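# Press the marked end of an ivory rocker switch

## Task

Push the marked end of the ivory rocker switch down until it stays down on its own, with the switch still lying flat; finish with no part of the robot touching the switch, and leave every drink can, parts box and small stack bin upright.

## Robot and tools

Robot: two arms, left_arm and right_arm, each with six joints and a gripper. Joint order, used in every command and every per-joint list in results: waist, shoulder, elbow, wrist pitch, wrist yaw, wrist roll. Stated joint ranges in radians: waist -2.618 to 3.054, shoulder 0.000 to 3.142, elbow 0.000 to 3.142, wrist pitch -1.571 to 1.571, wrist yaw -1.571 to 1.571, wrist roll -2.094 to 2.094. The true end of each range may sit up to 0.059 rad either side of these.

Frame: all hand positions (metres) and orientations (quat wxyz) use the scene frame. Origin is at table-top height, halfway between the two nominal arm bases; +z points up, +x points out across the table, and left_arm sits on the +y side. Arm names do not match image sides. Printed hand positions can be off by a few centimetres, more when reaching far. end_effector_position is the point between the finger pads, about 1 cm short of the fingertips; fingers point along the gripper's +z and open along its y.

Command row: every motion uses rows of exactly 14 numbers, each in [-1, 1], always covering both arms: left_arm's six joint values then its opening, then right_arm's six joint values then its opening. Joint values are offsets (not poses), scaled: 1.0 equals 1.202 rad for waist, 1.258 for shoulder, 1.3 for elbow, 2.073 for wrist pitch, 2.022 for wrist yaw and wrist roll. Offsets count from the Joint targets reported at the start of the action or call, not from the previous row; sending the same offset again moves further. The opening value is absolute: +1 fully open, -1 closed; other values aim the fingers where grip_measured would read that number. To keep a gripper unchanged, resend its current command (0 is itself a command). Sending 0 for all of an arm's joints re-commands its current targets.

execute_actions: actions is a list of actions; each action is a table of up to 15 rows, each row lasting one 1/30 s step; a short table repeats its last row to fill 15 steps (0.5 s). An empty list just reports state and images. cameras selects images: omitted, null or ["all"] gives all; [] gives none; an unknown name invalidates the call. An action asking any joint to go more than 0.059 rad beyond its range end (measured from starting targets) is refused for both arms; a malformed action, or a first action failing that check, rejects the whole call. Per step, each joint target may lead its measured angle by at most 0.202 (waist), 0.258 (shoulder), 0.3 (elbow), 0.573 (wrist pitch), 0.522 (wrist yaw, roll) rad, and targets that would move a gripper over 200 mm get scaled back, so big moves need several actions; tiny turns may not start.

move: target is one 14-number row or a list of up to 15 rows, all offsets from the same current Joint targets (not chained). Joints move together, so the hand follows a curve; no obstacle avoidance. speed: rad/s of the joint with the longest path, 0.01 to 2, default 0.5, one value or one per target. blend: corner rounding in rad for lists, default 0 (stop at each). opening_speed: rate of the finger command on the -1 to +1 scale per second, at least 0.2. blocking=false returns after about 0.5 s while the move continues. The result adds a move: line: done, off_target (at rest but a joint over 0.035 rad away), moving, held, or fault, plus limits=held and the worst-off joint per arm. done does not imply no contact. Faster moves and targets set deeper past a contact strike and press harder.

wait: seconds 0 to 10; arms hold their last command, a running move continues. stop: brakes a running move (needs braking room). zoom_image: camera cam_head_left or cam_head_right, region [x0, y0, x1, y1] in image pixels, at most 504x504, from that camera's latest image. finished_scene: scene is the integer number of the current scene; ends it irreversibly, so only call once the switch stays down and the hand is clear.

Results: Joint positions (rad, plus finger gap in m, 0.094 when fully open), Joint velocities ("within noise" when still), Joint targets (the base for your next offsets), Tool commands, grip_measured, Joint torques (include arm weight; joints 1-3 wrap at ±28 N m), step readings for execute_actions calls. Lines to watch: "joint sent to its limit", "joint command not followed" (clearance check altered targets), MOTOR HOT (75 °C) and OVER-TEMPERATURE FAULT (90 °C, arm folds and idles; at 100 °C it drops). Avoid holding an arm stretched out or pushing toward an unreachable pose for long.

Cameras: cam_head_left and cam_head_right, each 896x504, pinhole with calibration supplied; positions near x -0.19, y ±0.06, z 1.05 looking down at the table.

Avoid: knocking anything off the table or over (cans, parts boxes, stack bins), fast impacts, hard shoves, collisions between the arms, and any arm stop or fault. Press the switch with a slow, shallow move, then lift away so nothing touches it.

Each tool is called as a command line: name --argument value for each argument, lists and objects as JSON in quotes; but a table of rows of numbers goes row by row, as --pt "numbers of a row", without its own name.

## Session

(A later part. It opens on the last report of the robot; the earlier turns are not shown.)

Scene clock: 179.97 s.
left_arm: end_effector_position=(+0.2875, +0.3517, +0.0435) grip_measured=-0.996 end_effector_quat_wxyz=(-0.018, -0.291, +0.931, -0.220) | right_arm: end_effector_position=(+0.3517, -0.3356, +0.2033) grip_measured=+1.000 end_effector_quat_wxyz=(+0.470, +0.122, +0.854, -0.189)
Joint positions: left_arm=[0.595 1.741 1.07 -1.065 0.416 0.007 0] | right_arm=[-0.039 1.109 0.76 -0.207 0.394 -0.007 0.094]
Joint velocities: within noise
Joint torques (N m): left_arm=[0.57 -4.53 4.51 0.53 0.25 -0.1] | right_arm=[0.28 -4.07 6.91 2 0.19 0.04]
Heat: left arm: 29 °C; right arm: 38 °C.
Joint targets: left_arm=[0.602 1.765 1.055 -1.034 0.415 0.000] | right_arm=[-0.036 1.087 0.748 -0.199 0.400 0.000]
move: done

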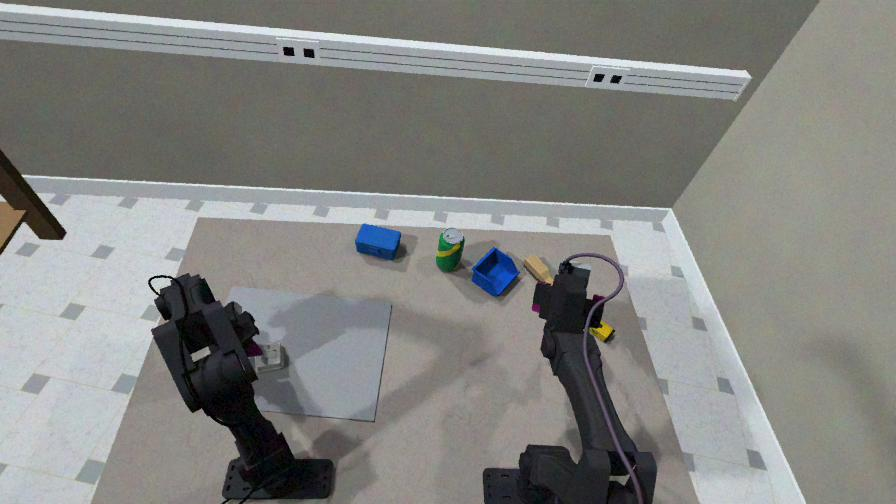

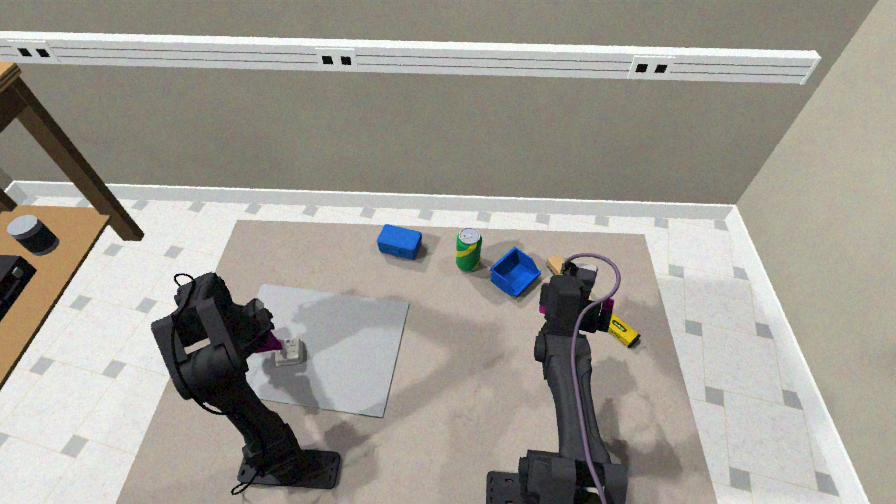

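move --target '[0, 0.0051, -0.0075, 0.0078, 0, 0, -1, 0, 0, 0, 0, 0, 0, 1]' --speed 0.1 --cameras '[]'

move --target '[0, 0.0051, -0.0075, 0.0078, 0, 0, -1, 0, 0, 0, 0, 0, 0, 1]' --speed 0.1

zoom_image --camera "cam_head_left" --region '[240, 330, 290, 380]'

zoom_image --camera "cam_head_right" --region '[260, 325, 310, 375]'

Scene clock: 182.67 s.
left_arm: end_effector_position=(+0.2877, +0.3522, +0.0381) grip_measured=-0.996 end_effector_quat_wxyz=(-0.017, -0.292, +0.930, -0.222) | right_arm: end_effector_position=(+0.3517, -0.3356, +0.2033) grip_measured=+1.000 end_effector_quat_wxyz=(+0.470, +0.122, +0.854, -0.189)
Joint positions: left_arm=[0.599 1.75 1.056 -1.041 0.42 0.007 0] | right_arm=[-0.039 1.109 0.76 -0.207 0.394 -0.007 0.094]
Joint velocities: within noise
Joint torques (N m): left_arm=[0.13 -4.9 4.94 0.46 0.23 -0.11] | right_arm=[0.28 -4.08 6.9 2 0.19 0.04]
Heat: left arm: 28 °C; right arm: 38 °C.
Joint targets: left_arm=[0.602 1.772 1.045 -1.017 0.415 0.000] | right_arm=[-0.036 1.087 0.748 -0.199 0.400 0.000]
move: done
No camera images: "cameras" was empty.

Scene clock: 183.37 s.
left_arm: end_effector_position=(+0.2876, +0.3521, +0.0379) grip_measured=-0.996 end_effector_quat_wxyz=(-0.016, -0.292, +0.930, -0.222) | right_arm: end_effector_position=(+0.3517, -0.3356, +0.2033) grip_measured=+1.000 end_effector_quat_wxyz=(+0.470, +0.122, +0.854, -0.189)
Joint positions: left_arm=[0.599 1.75 1.055 -1.04 0.42 0.007 0] | right_arm=[-0.039 1.109 0.76 -0.207 0.394 -0.007 0.094]
Joint velocities: within noise
Joint torques (N m): left_arm=[0.23 -4.34 4.16 0.62 0.21 -0.09] | right_arm=[0.28 -4.07 6.91 2 0.19 0.04]
Heat: left arm: 28 °C; right arm: 38 °C.
Joint targets: left_arm=[0.602 1.778 1.035 -1.001 0.416 0.000] | right_arm=[-0.036 1.087 0.748 -0.199 0.400 0.000]
move: off_target (left_arm); left_arm: the wrist pitch is farthest, 0.039 rad from its target

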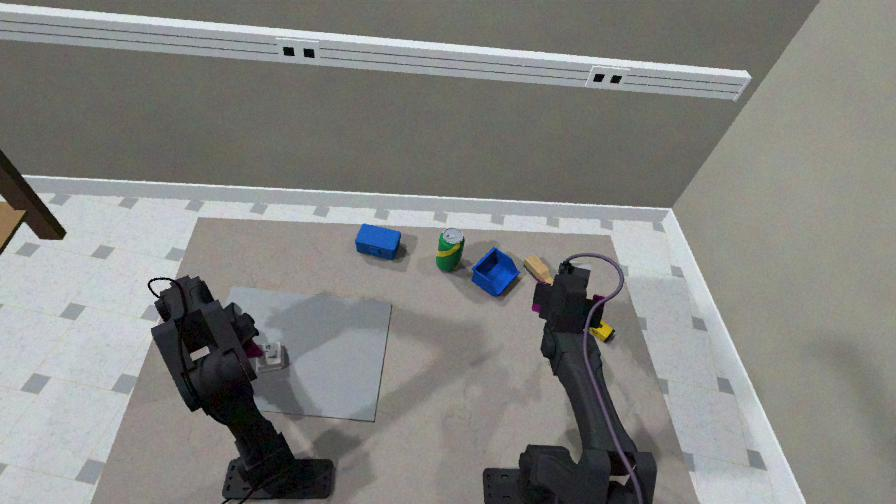

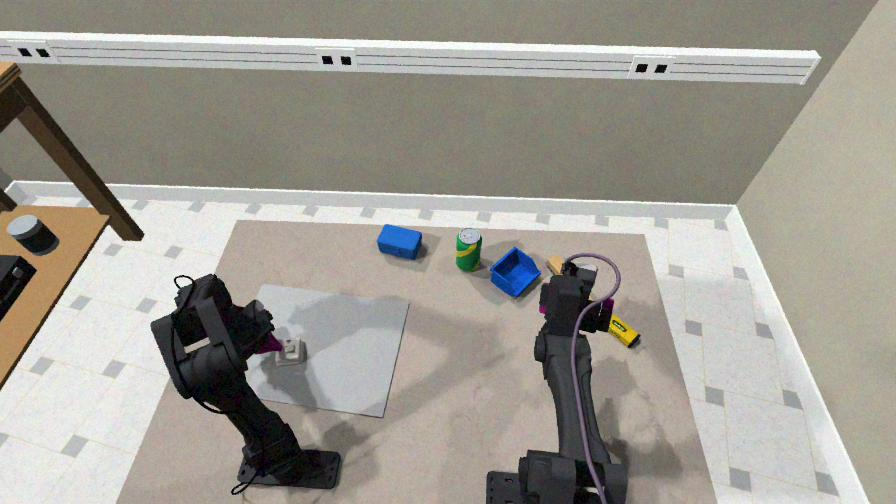

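Scaled by 10.080 from the camera's 896x504 image, which has a finer 1280x720 frame.

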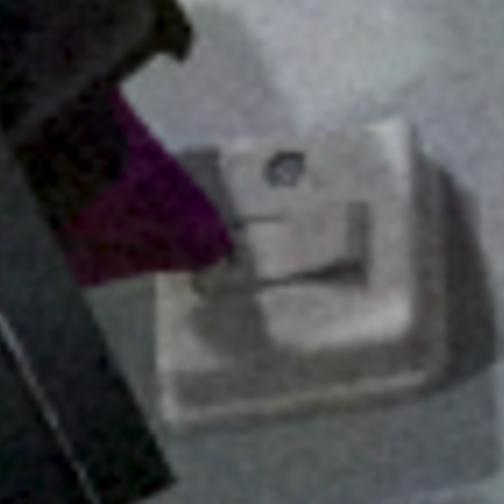

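Scaled by 10.080 from the camera's 896x504 image, which has a finer 1280x720 frame.

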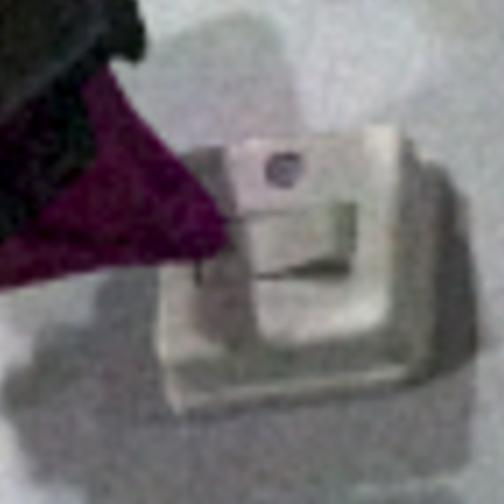

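move --target '[0, -0.062, 0.1577, -0.1394, 0, 0, -1, -0.4568, 0.4873, 0.3785, -0.5263, -0.4031, 0, -1]' --speed 0.8

zoom_image --camera "cam_head_left" --region '[240, 330, 290, 380]'

zoom_image --camera "cam_head_right" --region '[260, 325, 310, 375]'

Scene clock: 193.93 s.
left_arm: end_effector_position=(+0.2854, +0.3511, +0.0827) grip_measured=-0.996 end_effector_quat_wxyz=(-0.047, -0.298, +0.926, -0.229) | right_arm: end_effector_position=(+0.2499, -0.3313, +0.0911) grip_measured=-0.997 end_effector_quat_wxyz=(-0.029, +0.311, +0.925, +0.215)
Joint positions: left_arm=[0.599 1.736 1.217 -1.28 0.417 0.007 0] | right_arm=[-0.584 1.685 1.207 -1.282 -0.397 -0.003 0]
Joint velocities: within noise
Joint torques (N m): left_arm=[0.31 -9.68 8.32 -0.01 0.28 -0.08] | right_arm=[-0.13 -4.7 8.87 -0.12 -0.48 0]
Heat: left arm: 28 °C; right arm: 37 °C.
Joint targets: left_arm=[0.602 1.700 1.240 -1.290 0.415 0.000] | right_arm=[-0.585 1.700 1.240 -1.290 -0.415 0.000]
move: off_target (left_arm); left_arm: the shoulder is farthest, 0.036 rad from its target

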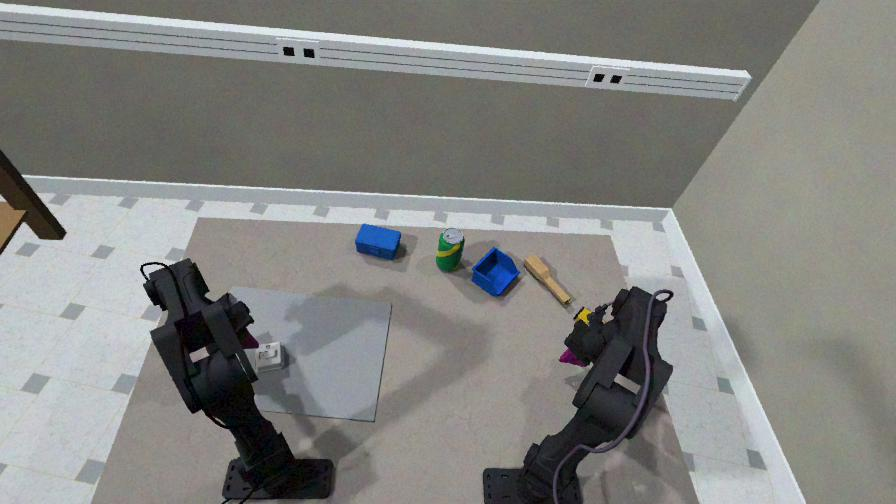

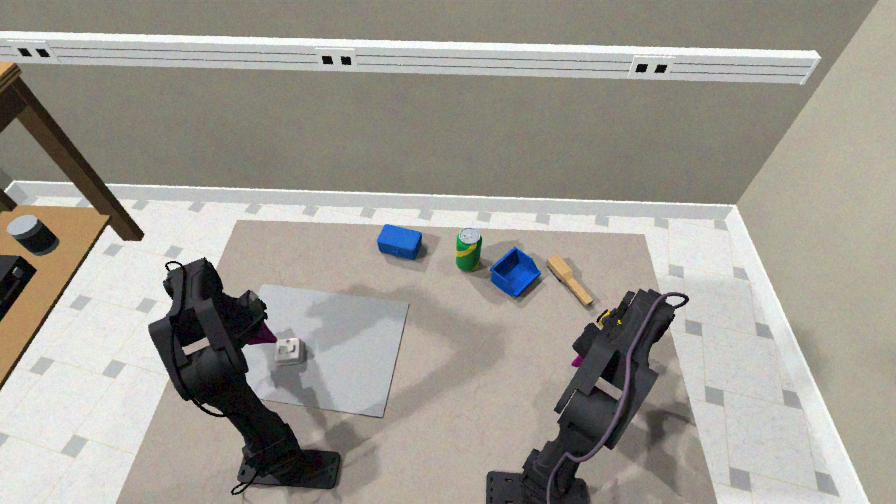

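Scaled by 10.080 from the camera's 896x504 image, which has a finer 1280x720 frame.

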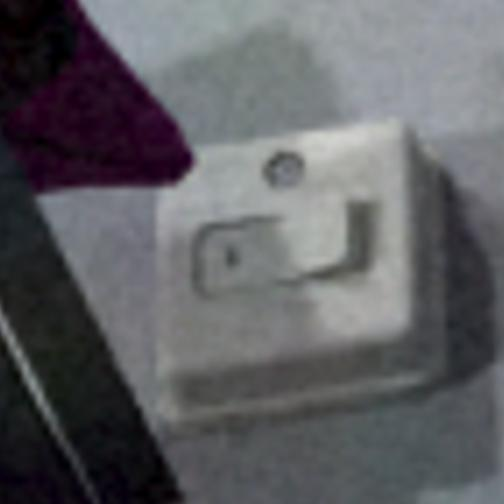

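Scaled by 10.080 from the camera's 896x504 image, which has a finer 1280x720 frame.

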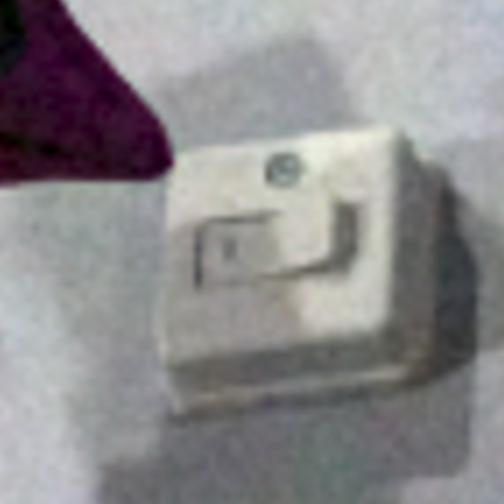

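zoom_image --camera "cam_head_left" --region '[535, 315, 625, 405]'

zoom_image --camera "cam_head_right" --region '[550, 315, 640, 405]'

Scaled by 5.600 from the camera's 896x504 image, which has a finer 1280x720 frame.

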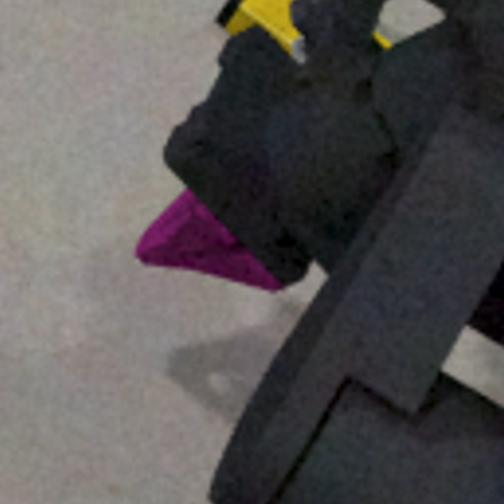

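Scaled by 5.600 from the camera's 896x504 image, which has a finer 1280x720 frame.

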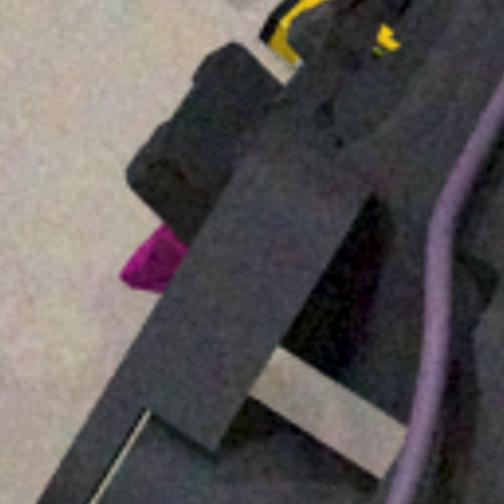

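move --pt "-0.0799 -0.0199 -0.0965 0.0685 0 0 -1 0 0 0 0 0 0 -1" --pt "-0.0799 0.0482 -0.1654 0.1370 0 0 -1 0 0 0 0 0 0 -1" --speed '[0.4, 0.15]'

zoom_image --camera "cam_head_left" --region '[240, 330, 290, 380]'

zoom_image --camera "cam_head_right" --region '[260, 325, 310, 375]'

Scene clock: 218.77 s.
left_arm: end_effector_position=(+0.2901, +0.3261, +0.0383) grip_measured=-0.996 end_effector_quat_wxyz=(-0.027, -0.251, +0.941, -0.224) | right_arm: end_effector_position=(+0.2500, -0.3312, +0.0912) grip_measured=-0.997 end_effector_quat_wxyz=(-0.029, +0.311, +0.925, +0.216)
Joint positions: left_arm=[0.509 1.736 1.038 -1.041 0.425 0.007 0] | right_arm=[-0.584 1.685 1.207 -1.282 -0.398 -0.003 0]
Joint velocities: within noise
Joint torques (N m): left_arm=[-0.32 -4.42 4.67 0.57 0.17 -0.11] | right_arm=[-0.12 -4.7 8.83 -0.12 -0.45 0.01]
Heat: left arm: 28 °C; right arm: 34 °C.
Joint targets: left_arm=[0.506 1.761 1.025 -1.006 0.416 0.000] | right_arm=[-0.585 1.700 1.240 -1.290 -0.415 0.000]
move: done

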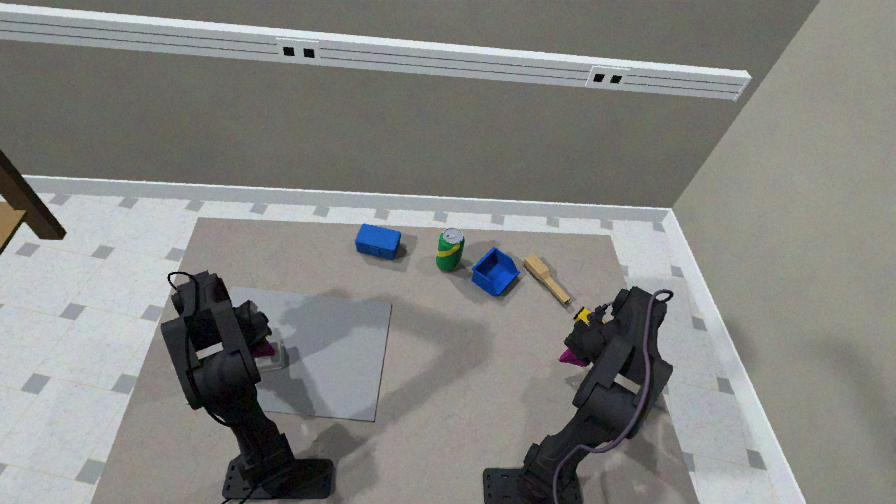

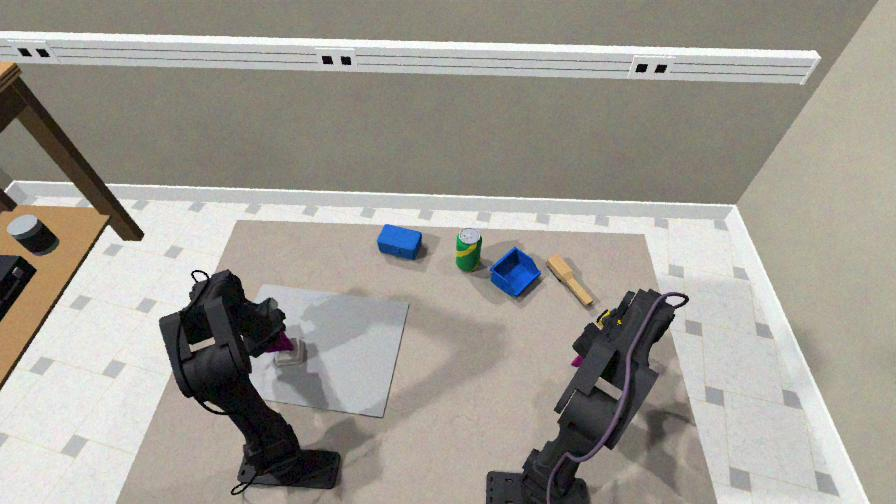

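Scaled by 10.080 from the camera's 896x504 image, which has a finer 1280x720 frame.

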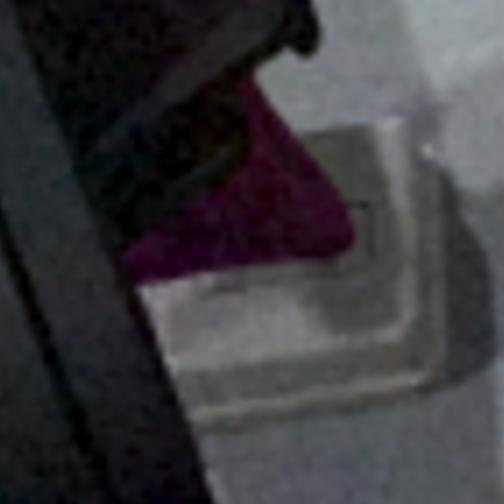

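Scaled by 10.080 from the camera's 896x504 image, which has a finer 1280x720 frame.

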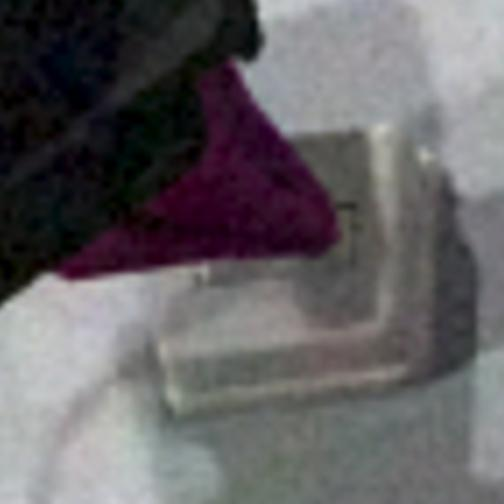

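execute_actions --actions '[]'

Scene clock: 229.07 s.
left_arm: end_effector_position=(+0.2901, +0.3261, +0.0383) grip_measured=-0.996 end_effector_quat_wxyz=(-0.027, -0.251, +0.941, -0.224) | right_arm: end_effector_position=(+0.2500, -0.3312, +0.0912) grip_measured=-0.997 end_effector_quat_wxyz=(-0.029, +0.311, +0.925, +0.216)
Joint positions: left_arm=[0.509 1.736 1.038 -1.041 0.425 0.007 0] | right_arm=[-0.584 1.685 1.207 -1.282 -0.398 -0.003 0]
Joint velocities: within noise
Joint torques (N m): left_arm=[-0.36 -4.33 4.74 0.57 0.18 -0.11] | right_arm=[-0.12 -4.68 8.83 -0.12 -0.45 0]
Heat: left arm: 27 °C; right arm: 35 °C.
Joint targets: left_arm=[0.506 1.761 1.025 -1.006 0.416 0.000] | right_arm=[-0.585 1.700 1.240 -1.290 -0.415 0.000]
Tool commands: left_gripper/opening=-1.0 right_gripper/opening=-1.0

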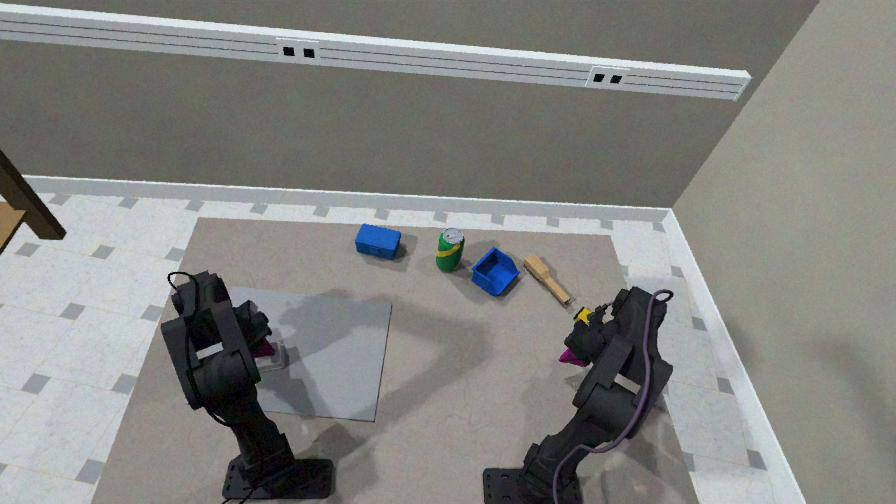

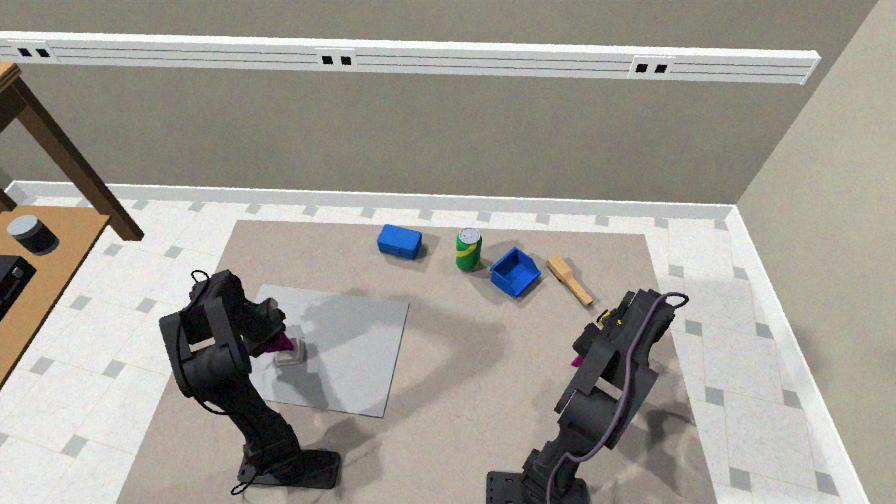

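move --pt "0 -0.0485 0.0781 -0.0772 0.002 0 -1 0 0 0 0 0 0 -1" --pt "0.0824 -0.0461 0.0805 -0.0773 0.002 0 -1 0 0 0 0 0 0 -1" --pt "0.0824 0.0036 0.0023 0.0022 0.002 0 -1 0 0 0 0 0 0 -1" --pt "0.0824 0.0076 0.0023 0.0022 0.002 0 -1 0 0 0 0 0 0 -1" --pt "0.0824 -0.0679 0.1365 -0.1254 0.002 0 -1 0 0 0 0 0 0 -1" --speed '[0.5,0.5,0.15,0.01,0.5]'

zoom_image --camera "cam_head_left" --region '[240, 320, 320, 380]'

zoom_image --camera "cam_head_right" --region '[250, 320, 330, 380]'

Scene clock: 282.57 s.
left_arm: end_effector_position=(+0.2820, +0.3507, +0.0821) grip_measured=-0.996 end_effector_quat_wxyz=(-0.036, -0.299, +0.926, -0.227) | right_arm: end_effector_position=(+0.2500, -0.3312, +0.0912) grip_measured=-0.997 end_effector_quat_wxyz=(-0.029, +0.311, +0.925, +0.216)
Joint positions: left_arm=[0.605 1.705 1.183 -1.256 0.418 0.006 0] | right_arm=[-0.584 1.685 1.207 -1.282 -0.398 -0.003 0]
Joint velocities: left_arm=[within noise] | right_arm=[-0.022 -0.051 -0.012 -0.007 0.037 0.022 -0.001]
Joint torques (N m): left_arm=[-0.12 -8.92 8.16 0.03 0.32 -0.1] | right_arm=[-0.12 -4.7 8.84 -0.12 -0.45 0]
Heat: left arm: 27 °C; right arm: 35 °C.
Joint targets: left_arm=[0.605 1.675 1.203 -1.266 0.420 0.000] | right_arm=[-0.585 1.700 1.240 -1.290 -0.415 0.000]
move: done

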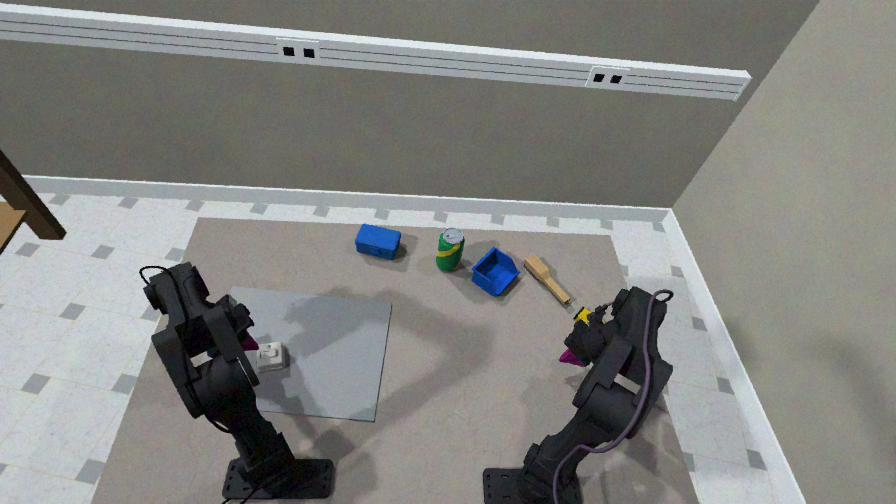

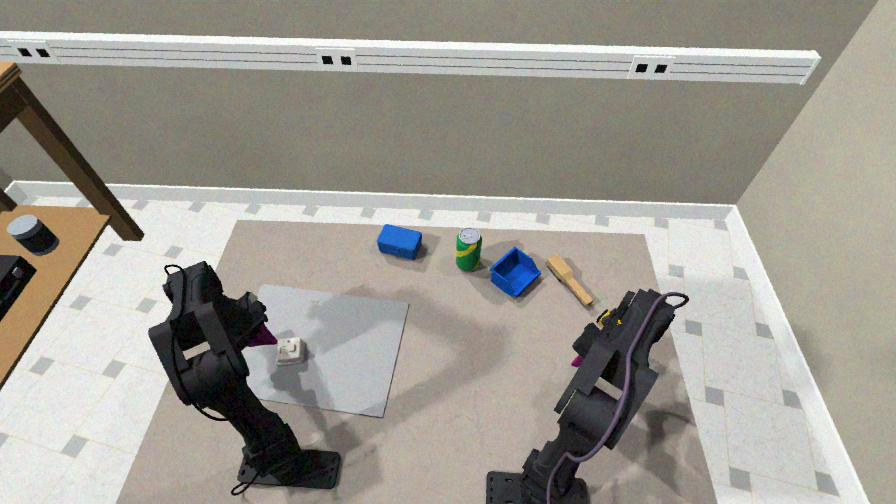

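Scaled by 6.300 from the camera's 896x504 image, which has a finer 1280x720 frame.

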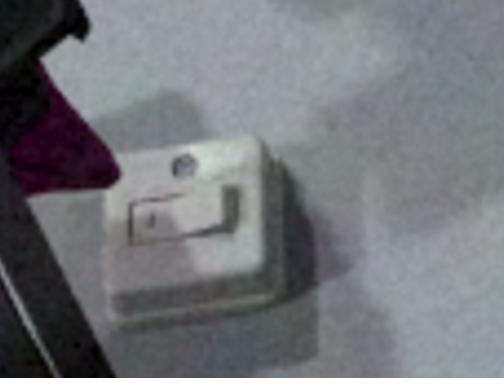

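Scaled by 6.300 from the camera's 896x504 image, which has a finer 1280x720 frame.

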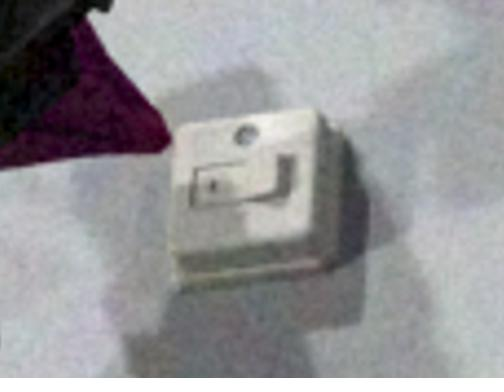

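move --pt "-0.254 -0.378 -0.156 0.321 -0.104 0 -1 0.237 -0.397 -0.185 0.333 0.101 0 -1" --pt "-0.503 -0.099 -0.656 0.9986 -0.2077 0 -1 0.4867 -0.119 -0.685 0.9986 0.205 0 -1" --speed '[0.8,0.8]' --blend 0.15

Scene clock: 323.10 s.
left_arm: end_effector_position=(+0.4231, +0.2663, +0.0815) grip_measured=-0.996 end_effector_quat_wxyz=(+0.553, +0.010, +0.833, -0.006) | right_arm: end_effector_position=(+0.3947, -0.2540, +0.0824) grip_measured=-0.997 end_effector_quat_wxyz=(+0.551, +0.010, +0.834, -0.005)
Joint positions: left_arm=[0.005 1.538 0.354 0.785 0.01 0.006 0] | right_arm=[-0.004 1.538 0.365 0.77 -0.013 -0.002 0]
Joint velocities: within noise
Joint torques (N m): left_arm=[-0.47 -3.58 5.63 2.35 -0.11 -0.09] | right_arm=[0.36 -3.36 4.46 2.23 0.12 -0.01]
Heat: left arm: 29 °C; right arm: 35 °C.
Joint targets: left_arm=[0.000 1.551 0.350 0.804 0.000 0.001] | right_arm=[0.000 1.550 0.349 0.780 -0.001 0.000]
move: done

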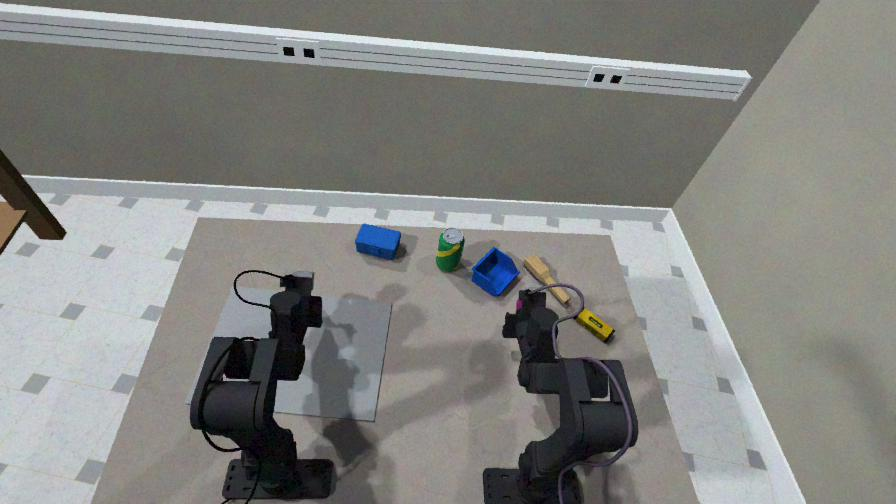

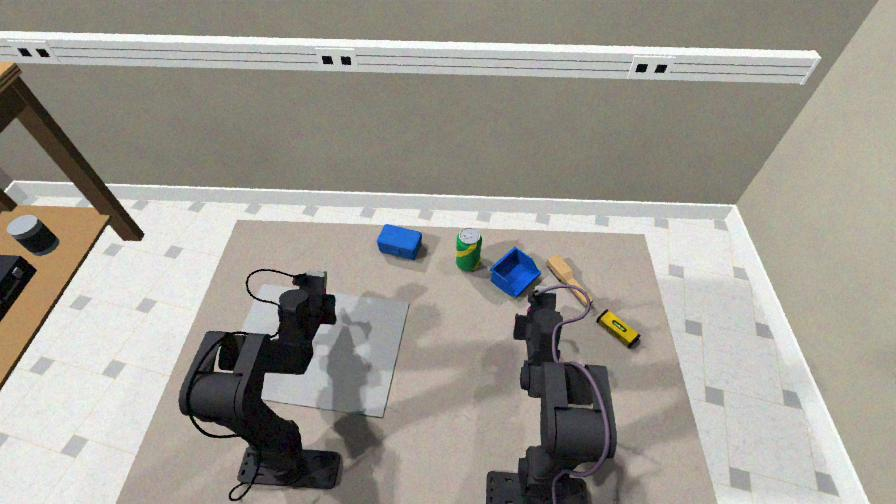

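move --target '[0.7488,-0.279,0.5,-0.677,0,0,-1,-0.7488,-0.278,0.501,-0.666,0,0,-1]' --speed 1.5

Scene clock: 329.80 s.
left_arm: end_effector_position=(+0.2565, +0.5395, +0.1813) grip_measured=-0.996 end_effector_quat_wxyz=(+0.325, -0.393, +0.846, +0.153) | right_arm: end_effector_position=(+0.2146, -0.5202, +0.1808) grip_measured=-0.997 end_effector_quat_wxyz=(+0.323, +0.415, +0.836, -0.159)
Joint positions: left_arm=[0.895 1.218 0.976 -0.594 0.002 0.006 0] | right_arm=[-0.897 1.214 0.97 -0.59 -0.006 -0.002 0]
Joint velocities: within noise
Joint torques (N m): left_arm=[0.36 -5.03 10.25 1.73 -0.02 -0.07] | right_arm=[-0.31 -4.07 10.3 1.58 0.05 -0.01]
Heat: left arm: 28 °C; right arm: 35 °C.
Joint targets: left_arm=[0.900 1.200 1.000 -0.599 0.000 0.001] | right_arm=[-0.900 1.200 1.000 -0.601 -0.001 0.000]
move: done

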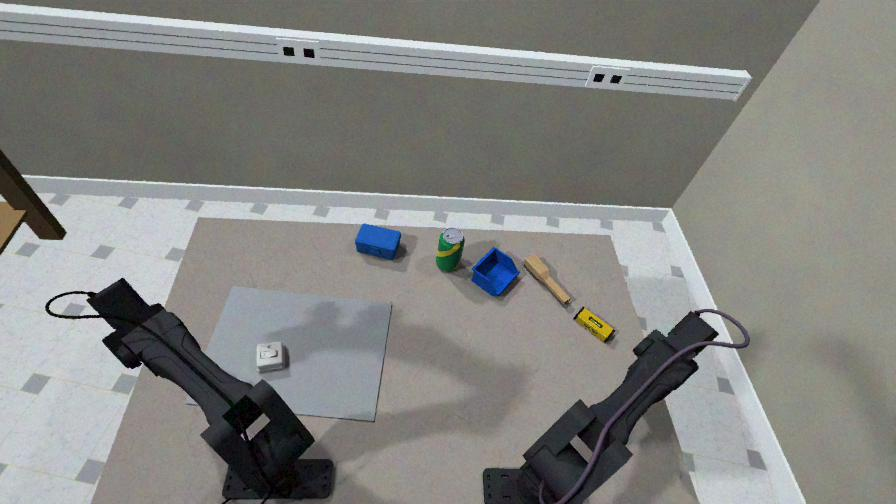

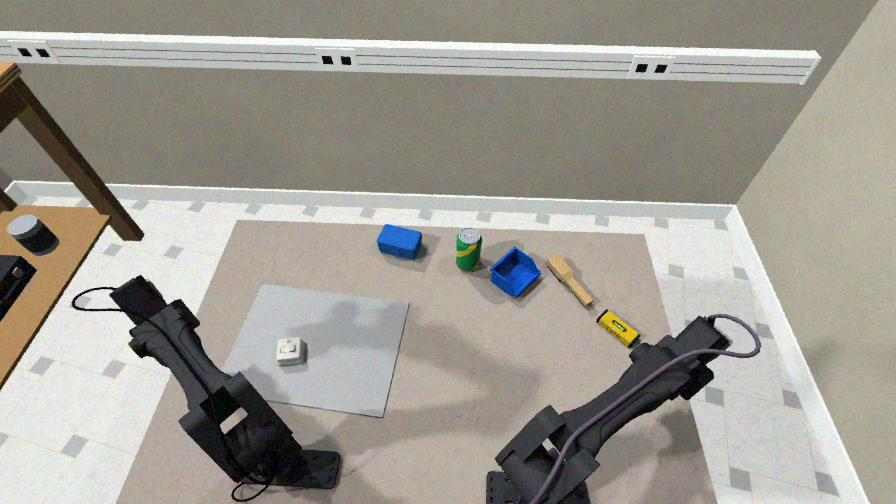

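zoom_image --camera "cam_head_left" --region '[230, 328, 310, 388]'

zoom_image --camera "cam_head_right" --region '[250, 322, 330, 382]'

Scaled by 6.300 from the camera's 896x504 image, which has a finer 1280x720 frame.

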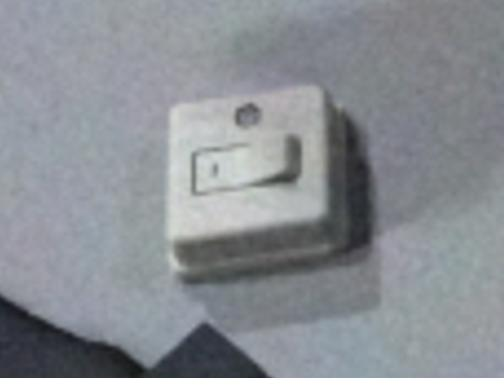

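Scaled by 6.300 from the camera's 896x504 image, which has a finer 1280x720 frame.

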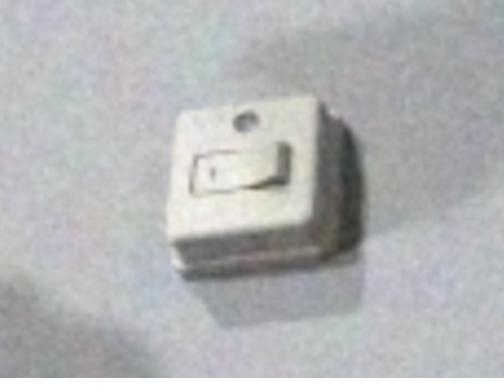

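move --target '[-0.3862,0.4396,0.1769,-0.2986,0.2077,0,-1,0,0,0,0,0,0,-1]' --speed 1.2

zoom_image --camera "cam_head_left" --region '[230, 328, 310, 388]'

zoom_image --camera "cam_head_right" --region '[250, 322, 330, 382]'

Scene clock: 337.53 s.
left_arm: end_effector_position=(+0.3051, +0.3171, +0.0745) grip_measured=-0.996 end_effector_quat_wxyz=(-0.041, -0.217, +0.952, -0.212) | right_arm: end_effector_position=(+0.2145, -0.5200, +0.1807) grip_measured=-0.997 end_effector_quat_wxyz=(+0.323, +0.415, +0.836, -0.159)
Joint positions: left_arm=[0.436 1.741 1.205 -1.208 0.401 0.006 0] | right_arm=[-0.897 1.214 0.97 -0.591 -0.006 -0.002 0]
Joint velocities: within noise
Joint torques (N m): left_arm=[-0.03 -5.82 8.58 0.11 0.48 -0.11] | right_arm=[-0.31 -4.05 10.3 1.57 0.05 0]
Heat: left arm: 28 °C; right arm: 35 °C.
Joint targets: left_arm=[0.436 1.753 1.230 -1.218 0.420 0.001] | right_arm=[-0.900 1.200 1.000 -0.601 -0.001 0.000]
move: done

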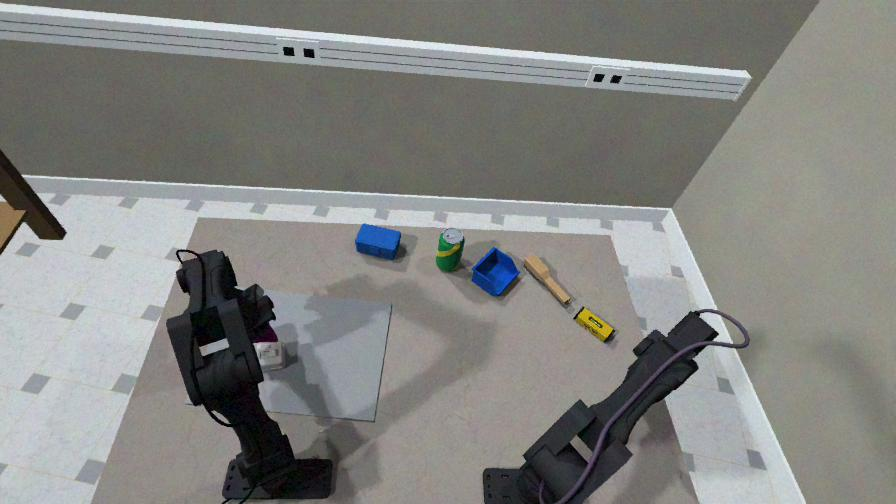

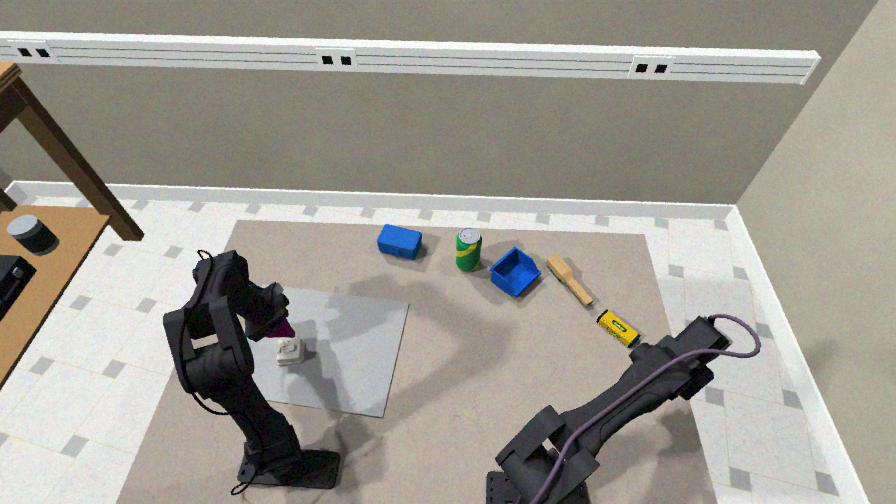

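Scaled by 6.300 from the camera's 896x504 image, which has a finer 1280x720 frame.

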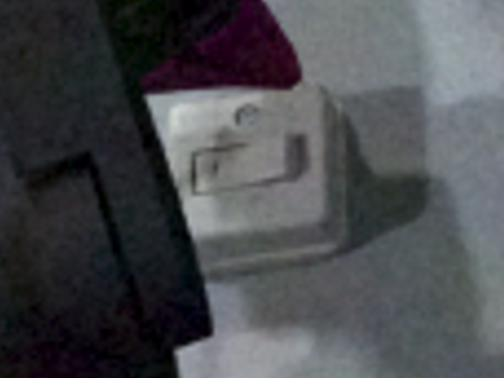

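Scaled by 6.300 from the camera's 896x504 image, which has a finer 1280x720 frame.

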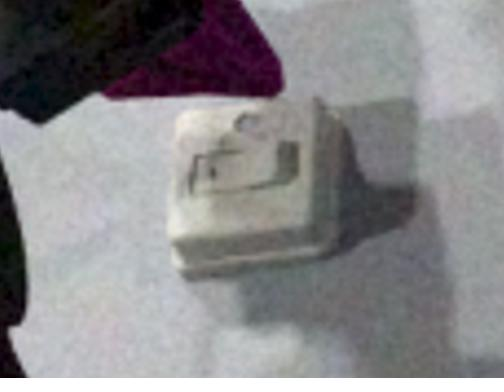

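move --pt "0.0591 -0.0432 -0.0813 0.0252 0 0 -1 0 0 0 0 0 0 -1" --pt "0.0591 0.0068 -0.1582 0.1038 0 0 -1 0 0 0 0 0 0 -1" --pt "0.0591 0.0107 -0.1582 0.1038 0 0 -1 0 0 0 0 0 0 -1" --pt "0.0591 -0.0652 -0.0254 -0.0227 0 0 -1 0 0 0 0 0 0 -1" --speed '[0.6,0.18,0.01,0.6]'

zoom_image --camera "cam_head_left" --region '[230, 328, 310, 388]'

zoom_image --camera "cam_head_right" --region '[250, 322, 330, 382]'

Scene clock: 346.20 s.
left_arm: end_effector_position=(+0.2877, +0.3255, +0.0827) grip_measured=-0.996 end_effector_quat_wxyz=(-0.046, -0.253, +0.940, -0.224) | right_arm: end_effector_position=(+0.2145, -0.5200, +0.1807) grip_measured=-0.997 end_effector_quat_wxyz=(+0.323, +0.415, +0.836, -0.159)
Joint positions: left_arm=[0.506 1.698 1.179 -1.255 0.418 0.006 0] | right_arm=[-0.897 1.214 0.97 -0.591 -0.006 -0.002 0]
Joint velocities: within noise
Joint torques (N m): left_arm=[-0.03 -8.54 8.08 0.03 0.32 -0.08] | right_arm=[-0.32 -4.05 10.3 1.57 0.05 -0.01]
Heat: left arm: 28 °C; right arm: 35 °C.
Joint targets: left_arm=[0.507 1.671 1.197 -1.266 0.420 0.000] | right_arm=[-0.900 1.200 1.000 -0.601 -0.001 0.000]
move: done

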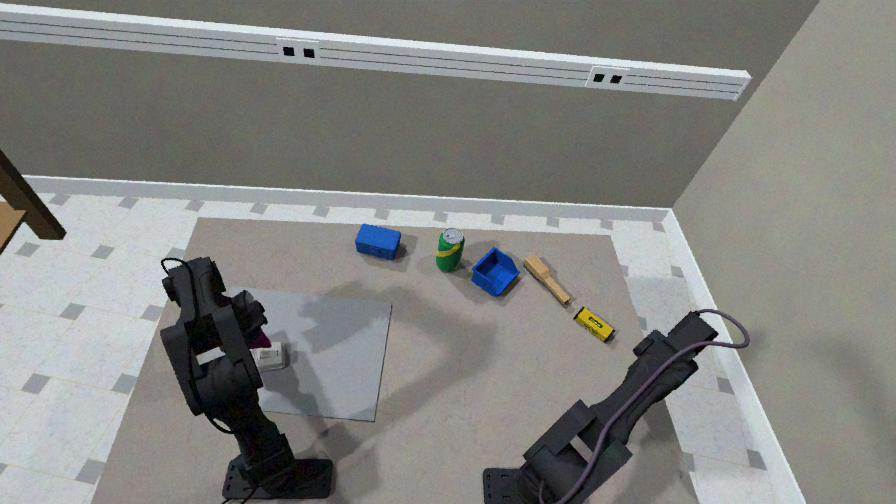

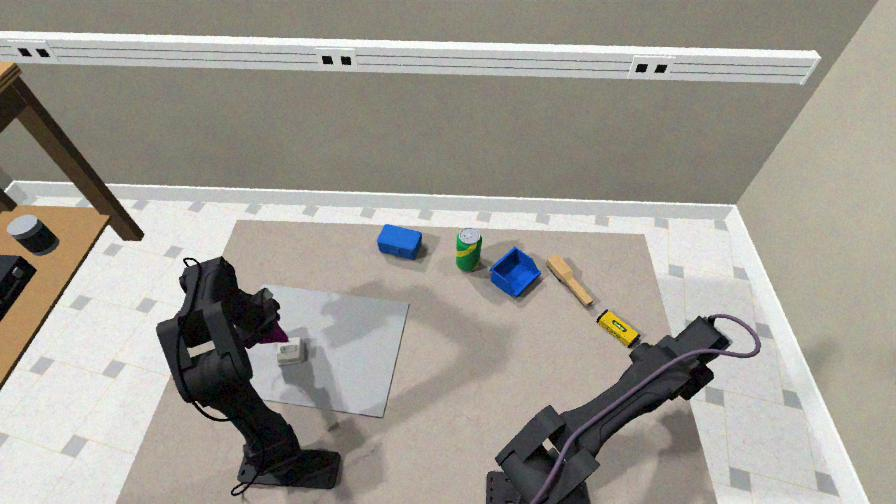

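Scaled by 6.300 from the camera's 896x504 image, which has a finer 1280x720 frame.

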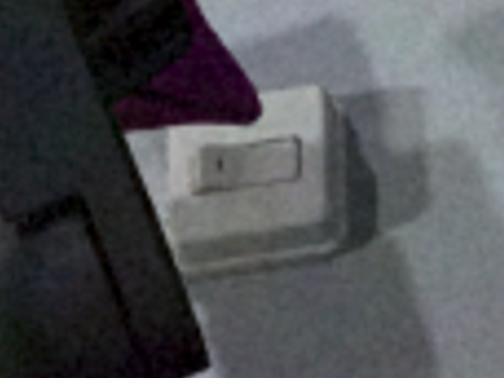

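Scaled by 6.300 from the camera's 896x504 image, which has a finer 1280x720 frame.

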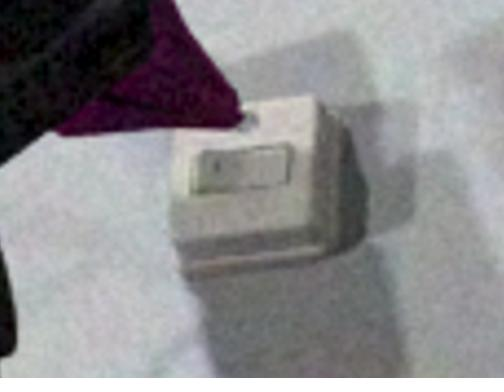

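zoom_image --camera "cam_head_left" --region '[320, 440, 500, 500]'

zoom_image --camera "cam_head_right" --region '[325, 440, 505, 500]'

zoom_image --camera "cam_head_left" --region '[180, 200, 230, 240]'

zoom_image --camera "cam_head_left" --region '[590, 215, 640, 255]'

zoom_image --camera "cam_head_right" --region '[215, 200, 265, 240]'

zoom_image --camera "cam_head_right" --region '[620, 215, 670, 255]'

Scaled by 2.800 from the camera's 896x504 image, which has a finer 1280x720 frame.

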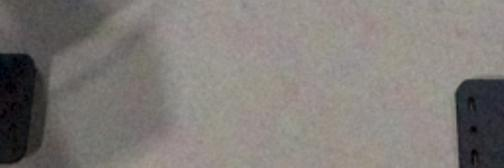

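Scaled by 2.800 from the camera's 896x504 image, which has a finer 1280x720 frame.

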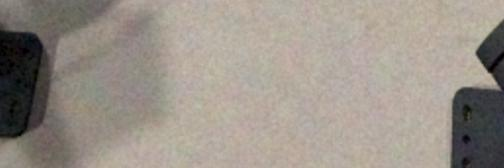

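Scaled by 10.080 from the camera's 896x504 image, which has a finer 1280x720 frame.

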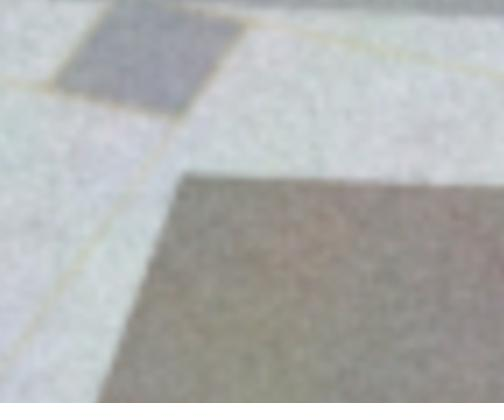

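Scaled by 10.080 from the camera's 896x504 image, which has a finer 1280x720 frame.

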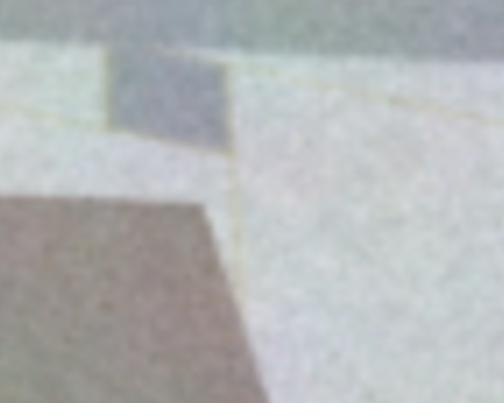

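Scaled by 10.080 from the camera's 896x504 image, which has a finer 1280x720 frame.

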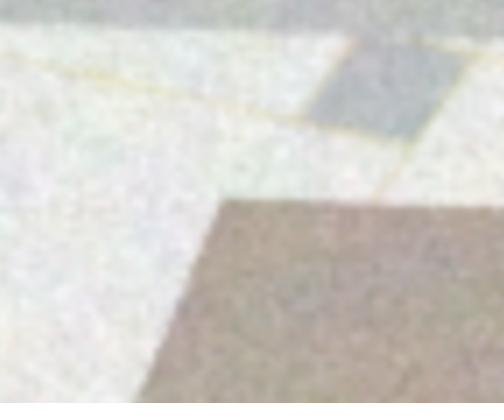

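Scaled by 10.080 from the camera's 896x504 image, which has a finer 1280x720 frame.

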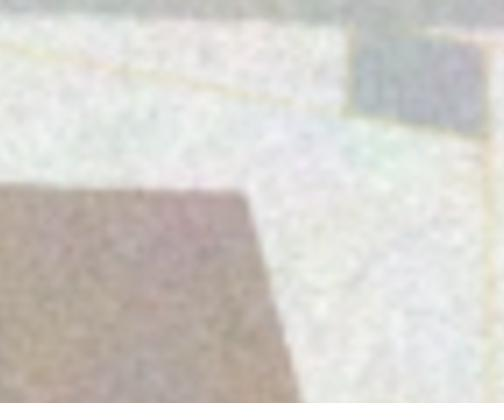

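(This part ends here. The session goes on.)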